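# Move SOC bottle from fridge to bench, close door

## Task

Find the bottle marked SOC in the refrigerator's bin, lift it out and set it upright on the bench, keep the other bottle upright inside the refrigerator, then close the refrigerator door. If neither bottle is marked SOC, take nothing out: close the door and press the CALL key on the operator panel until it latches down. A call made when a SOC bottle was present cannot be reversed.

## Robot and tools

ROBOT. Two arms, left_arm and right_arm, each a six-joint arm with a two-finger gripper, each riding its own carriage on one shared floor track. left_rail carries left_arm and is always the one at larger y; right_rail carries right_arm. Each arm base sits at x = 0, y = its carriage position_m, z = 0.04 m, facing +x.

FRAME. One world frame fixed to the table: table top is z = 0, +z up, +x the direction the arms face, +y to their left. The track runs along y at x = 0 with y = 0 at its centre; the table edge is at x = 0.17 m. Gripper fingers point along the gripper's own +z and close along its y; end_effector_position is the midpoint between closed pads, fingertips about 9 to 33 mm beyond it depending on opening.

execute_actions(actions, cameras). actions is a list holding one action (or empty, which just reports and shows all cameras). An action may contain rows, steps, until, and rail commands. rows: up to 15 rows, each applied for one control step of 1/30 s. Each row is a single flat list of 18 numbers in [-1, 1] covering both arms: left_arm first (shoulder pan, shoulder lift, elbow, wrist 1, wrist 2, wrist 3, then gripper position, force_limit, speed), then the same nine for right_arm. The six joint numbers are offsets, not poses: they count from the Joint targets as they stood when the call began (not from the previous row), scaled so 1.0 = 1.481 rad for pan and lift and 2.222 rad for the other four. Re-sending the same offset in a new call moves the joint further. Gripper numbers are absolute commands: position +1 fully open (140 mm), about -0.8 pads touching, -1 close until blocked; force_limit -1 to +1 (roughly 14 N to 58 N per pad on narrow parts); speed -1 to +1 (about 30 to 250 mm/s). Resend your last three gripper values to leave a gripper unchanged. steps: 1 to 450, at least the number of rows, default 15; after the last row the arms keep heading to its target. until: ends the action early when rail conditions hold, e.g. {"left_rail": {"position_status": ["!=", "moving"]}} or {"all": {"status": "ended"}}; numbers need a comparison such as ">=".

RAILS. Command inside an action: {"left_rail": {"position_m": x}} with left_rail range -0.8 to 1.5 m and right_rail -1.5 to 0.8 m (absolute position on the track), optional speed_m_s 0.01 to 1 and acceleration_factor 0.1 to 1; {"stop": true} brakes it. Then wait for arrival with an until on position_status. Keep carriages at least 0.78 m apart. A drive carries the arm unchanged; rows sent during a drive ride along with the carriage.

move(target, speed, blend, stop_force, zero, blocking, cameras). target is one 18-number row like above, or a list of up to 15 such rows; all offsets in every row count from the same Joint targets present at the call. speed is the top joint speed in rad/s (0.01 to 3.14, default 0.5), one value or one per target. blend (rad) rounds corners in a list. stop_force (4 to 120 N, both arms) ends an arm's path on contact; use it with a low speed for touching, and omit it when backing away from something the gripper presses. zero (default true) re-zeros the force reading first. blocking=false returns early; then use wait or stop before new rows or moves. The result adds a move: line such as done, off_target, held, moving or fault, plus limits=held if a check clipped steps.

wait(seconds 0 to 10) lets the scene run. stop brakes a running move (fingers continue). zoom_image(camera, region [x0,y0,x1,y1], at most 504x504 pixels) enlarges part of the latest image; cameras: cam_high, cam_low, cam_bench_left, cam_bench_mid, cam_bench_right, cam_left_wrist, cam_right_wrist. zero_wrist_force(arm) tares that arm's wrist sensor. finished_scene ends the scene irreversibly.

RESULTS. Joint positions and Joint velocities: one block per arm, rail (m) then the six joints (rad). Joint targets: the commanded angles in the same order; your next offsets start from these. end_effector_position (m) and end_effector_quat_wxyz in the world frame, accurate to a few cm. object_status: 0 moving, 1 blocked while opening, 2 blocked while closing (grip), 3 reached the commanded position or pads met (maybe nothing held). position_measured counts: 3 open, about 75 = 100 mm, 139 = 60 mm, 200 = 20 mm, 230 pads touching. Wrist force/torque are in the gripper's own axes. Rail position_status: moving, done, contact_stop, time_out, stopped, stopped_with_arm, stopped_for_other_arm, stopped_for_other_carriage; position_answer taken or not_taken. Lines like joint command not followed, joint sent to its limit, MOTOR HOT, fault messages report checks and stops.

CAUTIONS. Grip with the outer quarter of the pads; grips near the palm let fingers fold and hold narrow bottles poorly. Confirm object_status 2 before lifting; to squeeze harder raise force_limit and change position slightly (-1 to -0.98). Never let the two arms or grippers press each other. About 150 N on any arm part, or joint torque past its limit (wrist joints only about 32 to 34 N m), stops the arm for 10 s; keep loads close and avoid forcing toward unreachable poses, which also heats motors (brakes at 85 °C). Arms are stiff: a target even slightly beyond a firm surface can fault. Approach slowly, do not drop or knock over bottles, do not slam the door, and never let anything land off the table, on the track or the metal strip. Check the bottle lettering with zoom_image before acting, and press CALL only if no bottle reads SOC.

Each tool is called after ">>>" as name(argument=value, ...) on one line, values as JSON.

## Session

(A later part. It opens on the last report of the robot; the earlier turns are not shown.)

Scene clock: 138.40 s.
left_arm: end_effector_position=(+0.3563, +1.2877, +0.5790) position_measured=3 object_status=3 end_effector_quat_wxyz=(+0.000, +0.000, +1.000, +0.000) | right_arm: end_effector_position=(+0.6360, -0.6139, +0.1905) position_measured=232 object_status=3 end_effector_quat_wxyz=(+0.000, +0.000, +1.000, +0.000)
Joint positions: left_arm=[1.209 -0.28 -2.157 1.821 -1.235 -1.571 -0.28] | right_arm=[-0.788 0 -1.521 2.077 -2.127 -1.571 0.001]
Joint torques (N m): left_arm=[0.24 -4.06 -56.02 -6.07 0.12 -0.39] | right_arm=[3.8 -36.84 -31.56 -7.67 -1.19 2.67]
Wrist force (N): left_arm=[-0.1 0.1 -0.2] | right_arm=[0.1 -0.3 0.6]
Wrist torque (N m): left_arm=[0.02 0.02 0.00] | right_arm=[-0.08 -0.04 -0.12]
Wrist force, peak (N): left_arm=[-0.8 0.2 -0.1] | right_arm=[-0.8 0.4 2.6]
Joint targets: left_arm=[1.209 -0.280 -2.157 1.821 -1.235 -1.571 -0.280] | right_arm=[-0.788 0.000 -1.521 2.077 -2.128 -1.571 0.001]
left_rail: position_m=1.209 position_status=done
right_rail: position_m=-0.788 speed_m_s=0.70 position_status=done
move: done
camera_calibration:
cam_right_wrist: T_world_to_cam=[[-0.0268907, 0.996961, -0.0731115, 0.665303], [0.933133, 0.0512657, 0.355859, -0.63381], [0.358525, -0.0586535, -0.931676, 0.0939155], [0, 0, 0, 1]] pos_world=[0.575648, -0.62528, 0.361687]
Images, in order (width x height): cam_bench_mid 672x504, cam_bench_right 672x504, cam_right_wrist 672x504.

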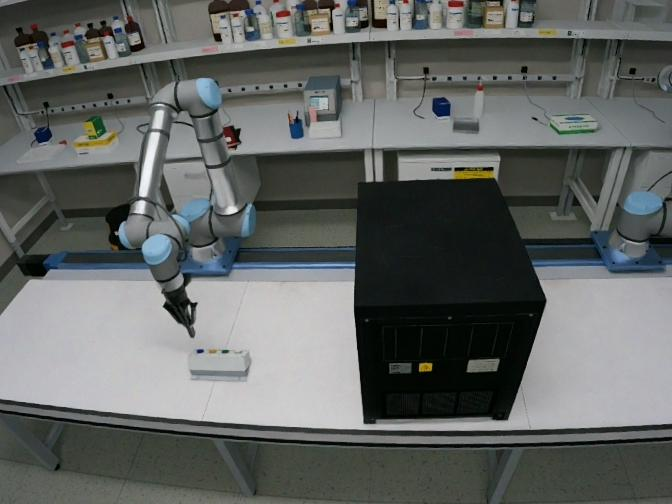

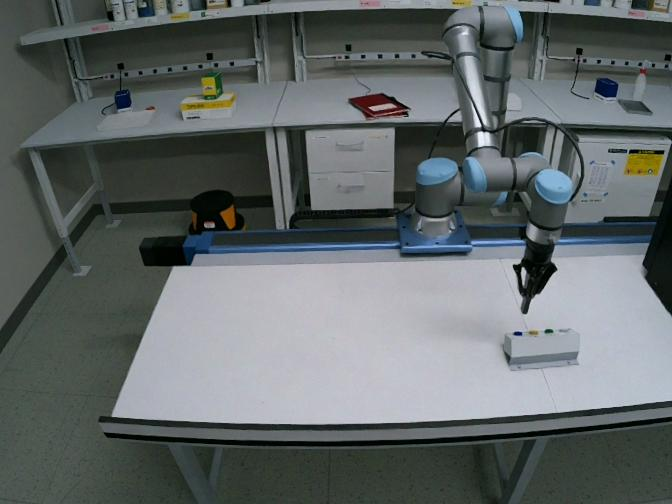

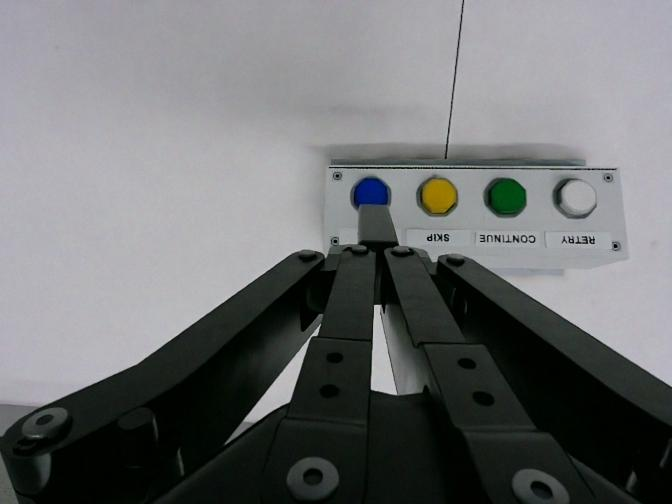

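>>> move(target=[0,0,0,0,0,0,1,1,1,0,0.0551,0.0322,-0.0684,0,0,-1,-1,-0.5], speed=0.05, stop_force=25, cameras=["cam_right_wrist","cam_bench_right"])

>>> zoom_image(camera="cam_bench_right", region=[480, 290, 600, 380])

Scene clock: 150.60 s.
left_arm: end_effector_position=(+0.3563, +1.2877, +0.5790) position_measured=3 object_status=3 end_effector_quat_wxyz=(+0.000, +0.000, +1.000, +0.000) | right_arm: end_effector_position=(+0.6337, -0.6139, +0.1151) position_measured=232 object_status=3 end_effector_quat_wxyz=(+0.000, +0.000, +1.000, +0.000)
Joint positions: left_arm=[1.209 -0.28 -2.157 1.821 -1.235 -1.571 -0.28] | right_arm=[-0.788 0 -1.439 2.148 -2.28 -1.571 0.001]
Joint torques (N m): left_arm=[-0.18 -3.47 -57.86 -6.55 0.03 -0.31] | right_arm=[4.46 -40.12 -27.5 -7.81 -1.57 2.97]
Wrist force (N): left_arm=[-0.5 0.3 -0.2] | right_arm=[0.1 -0.2 0.5]
Wrist torque (N m): left_arm=[0.06 0.11 -0.01] | right_arm=[-0.07 -0.04 -0.13]
Wrist force, peak (N): left_arm=[-0.4 -0.3 -0.8] | right_arm=[0.1 -0.1 1.0]
Joint targets: left_arm=[1.209 -0.280 -2.157 1.821 -1.235 -1.571 -0.280] | right_arm=[-0.788 0.000 -1.439 2.148 -2.280 -1.571 0.001]
left_rail: position_m=1.209 position_status=done
right_rail: position_m=-0.788 speed_m_s=0.70 position_status=done
move: done
camera_calibration:
cam_right_wrist: T_world_to_cam=[[-0.0269836, 0.996961, -0.0730791, 0.65978], [0.933582, 0.0512667, 0.354677, -0.605031], [0.357346, -0.058655, -0.932129, 0.0251916], [0, 0, 0, 1]] pos_world=[0.573647, -0.62528, 0.286288]
Images, in order (width x height): cam_bench_right 672x504, cam_right_wrist 672x504.

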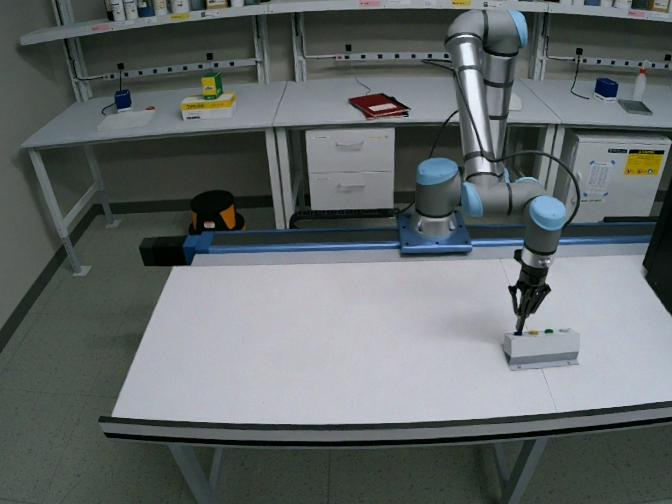

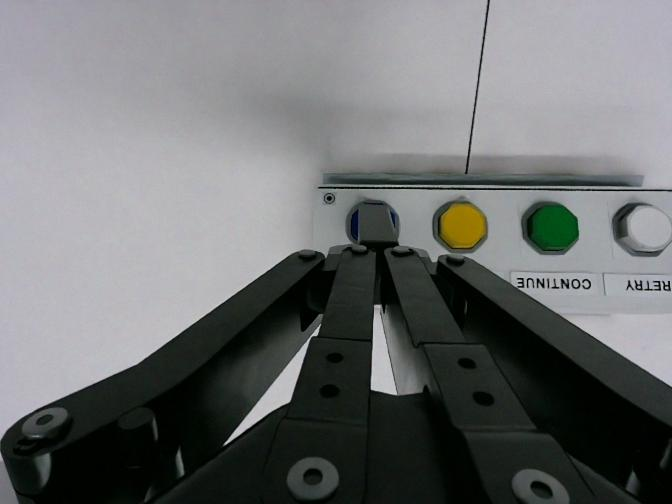

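Scaled by 4.200 from the camera's 672x504 image, which has a finer 960x720 frame.

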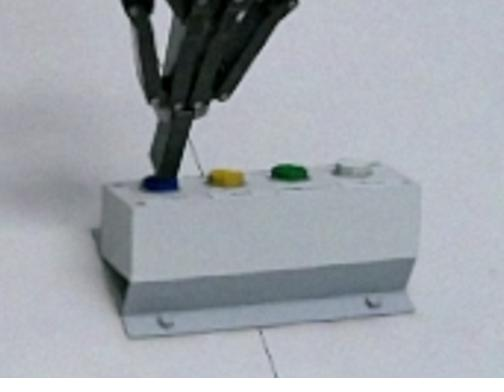

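>>> move(target=[0,0,0,0,0,0,1,1,1,0,0.0269,0.01035,-0.0281,0,0,-1,-1,-0.5], speed=0.02, stop_force=35, cameras=["cam_right_wrist","cam_bench_right"])

>>> zoom_image(camera="cam_bench_right", region=[480, 290, 600, 380])

Scene clock: 157.67 s.
left_arm: end_effector_position=(+0.3563, +1.2877, +0.5790) position_measured=3 object_status=3 end_effector_quat_wxyz=(+0.000, +0.000, +1.000, +0.000) | right_arm: end_effector_position=(+0.6339, -0.6139, +0.1049) position_measured=232 object_status=3 end_effector_quat_wxyz=(+0.000, +0.000, +1.000, +0.000)
Joint positions: left_arm=[1.209 -0.28 -2.157 1.821 -1.235 -1.571 -0.28] | right_arm=[-0.788 0 -1.426 2.156 -2.301 -1.571 0.001]
Joint torques (N m): left_arm=[0.75 -4.93 -58.63 -6.66 -0.11 -0.27] | right_arm=[6.23 -37.7 -43.3 -0.97 -1.43 3.2]
Wrist force (N): left_arm=[0.2 -0.1 -0.1] | right_arm=[11.7 -0.9 -35.7]
Wrist torque (N m): left_arm=[-0.04 -0.05 0.00] | right_arm=[-0.15 -0.02 -0.15]
Wrist force, peak (N): left_arm=[-0.1 0.6 -0.6] | right_arm=[17.1 -0.9 -48.1]
Joint targets: left_arm=[1.209 -0.280 -2.157 1.821 -1.235 -1.571 -0.280] | right_arm=[-0.788 0.000 -1.426 2.156 -2.301 -1.571 0.001]
left_rail: position_m=1.209 position_status=done
right_rail: position_m=-0.788 speed_m_s=0.70 position_status=done
move: contact (right_arm); right_arm: the wrist 1 is farthest, 0.042 rad from its target
camera_calibration:
cam_right_wrist: T_world_to_cam=[[-0.0269836, 0.996961, -0.0730791, 0.659045], [0.933582, 0.0512667, 0.354677, -0.601542], [0.357346, -0.058655, -0.932129, 0.0157413], [0, 0, 0, 1]] pos_world=[0.573747, -0.62528, 0.276188]
Images, in order (width x height): cam_bench_right 672x504, cam_right_wrist 672x504.

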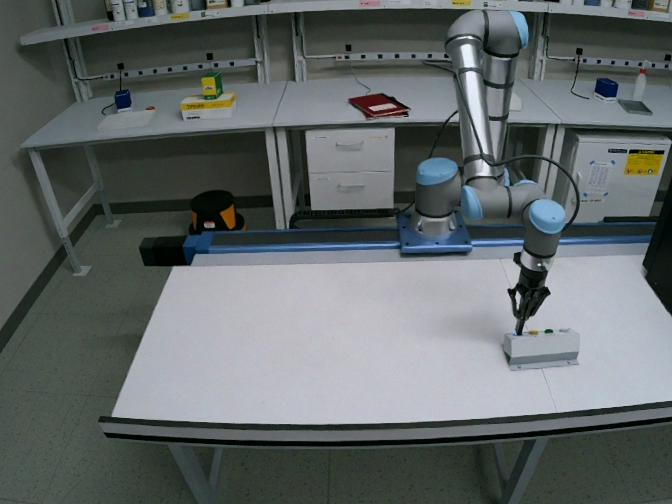

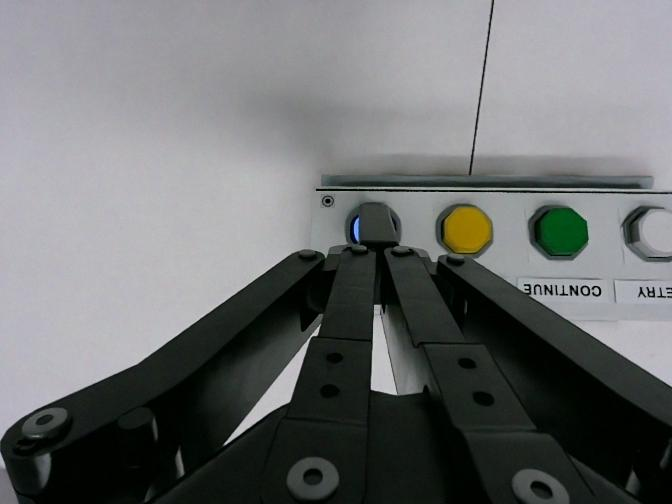

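Scaled by 4.200 from the camera's 672x504 image, which has a finer 960x720 frame.

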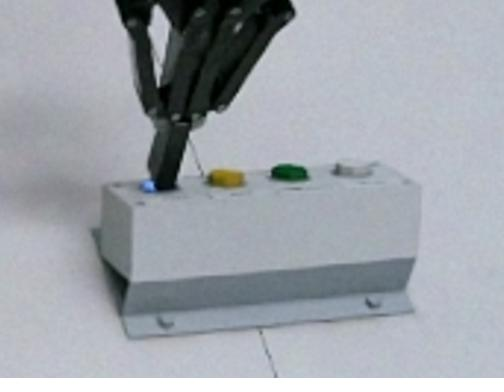

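Lit. Retract up and verify it stayed in.

>>> move(target=[0,0,0,0,0,0,1,1,1,0,-0.0751,-0.038,0.0863,0,0,-1,-1,-0.5], speed=0.3, cameras=["cam_right_wrist","cam_bench_right","cam_bench_left"])

>>> zoom_image(camera="cam_bench_right", region=[480, 290, 600, 380])

Scene clock: 163.23 s.
left_arm: end_effector_position=(+0.3563, +1.2877, +0.5790) position_measured=3 object_status=3 end_effector_quat_wxyz=(+0.000, +0.000, +1.000, +0.000) | right_arm: end_effector_position=(+0.6334, -0.6139, +0.2014) position_measured=232 object_status=3 end_effector_quat_wxyz=(+0.002, +0.000, +1.000, +0.000)
Joint positions: left_arm=[1.209 -0.28 -2.157 1.821 -1.235 -1.571 -0.28] | right_arm=[-0.788 0 -1.537 2.072 -2.109 -1.571 0.001]
Joint torques (N m): left_arm=[0.7 -4.65 -58.66 -6.69 -0.17 -0.51] | right_arm=[6.64 -59.06 -60.63 -1.46 -1.96 3.35]
Wrist force (N): left_arm=[0.1 0.0 -0.2] | right_arm=[0.3 -1.0 0.6]
Wrist torque (N m): left_arm=[0.01 -0.01 0.00] | right_arm=[-0.23 -0.10 -0.12]
Wrist force, peak (N): left_arm=[-0.4 0.0 -1.0] | right_arm=[11.8 -0.7 -36.1]
Joint targets: left_arm=[1.209 -0.280 -2.157 1.821 -1.235 -1.571 -0.280] | right_arm=[-0.788 0.000 -1.537 2.072 -2.109 -1.571 0.001]
left_rail: position_m=1.209 position_status=done
right_rail: position_m=-0.788 speed_m_s=0.70 position_status=done
move: done
camera_calibration:
cam_right_wrist: T_world_to_cam=[[-0.0266977, 0.996961, -0.0731831, 0.66592], [0.932183, 0.0512673, 0.35834, -0.635199], [0.361003, -0.0586532, -0.930718, 0.103182], [0, 0, 0, 1]] pos_world=[0.572651, -0.62528, 0.372384]
Images, in order (width x height): cam_bench_left 672x504, cam_bench_right 672x504, cam_right_wrist 672x504.

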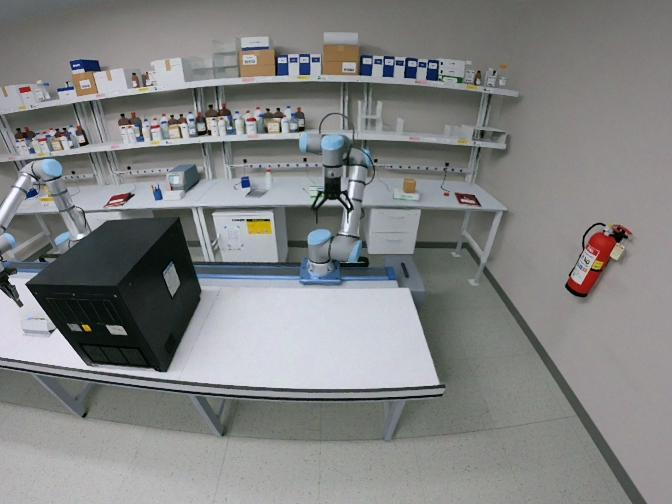

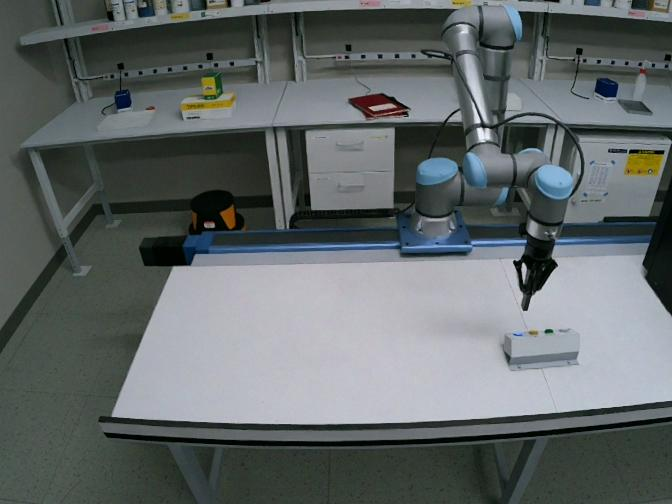

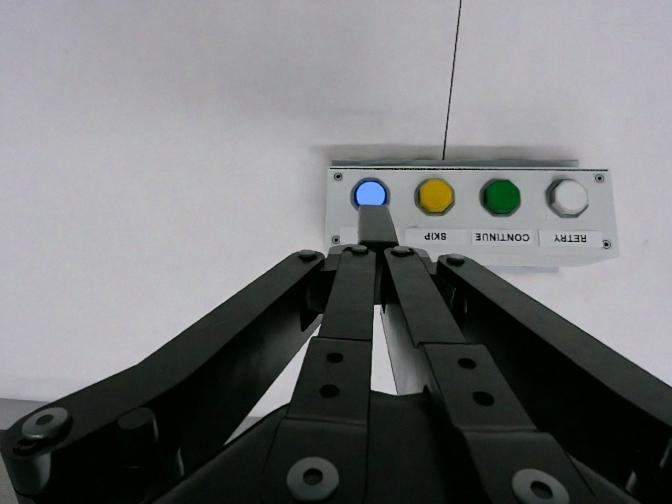

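Scaled by 4.200 from the camera's 672x504 image, which has a finer 960x720 frame.

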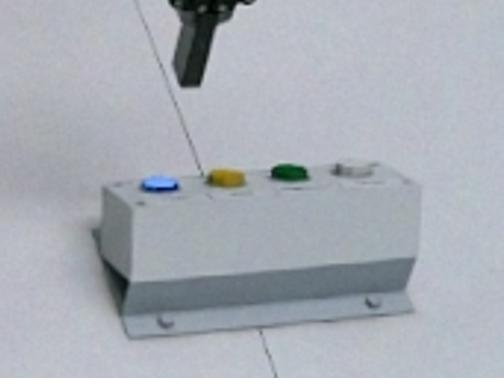

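Key latched and lit; door is shut.

>>> finished_scene()

The scene is finished: the task was done.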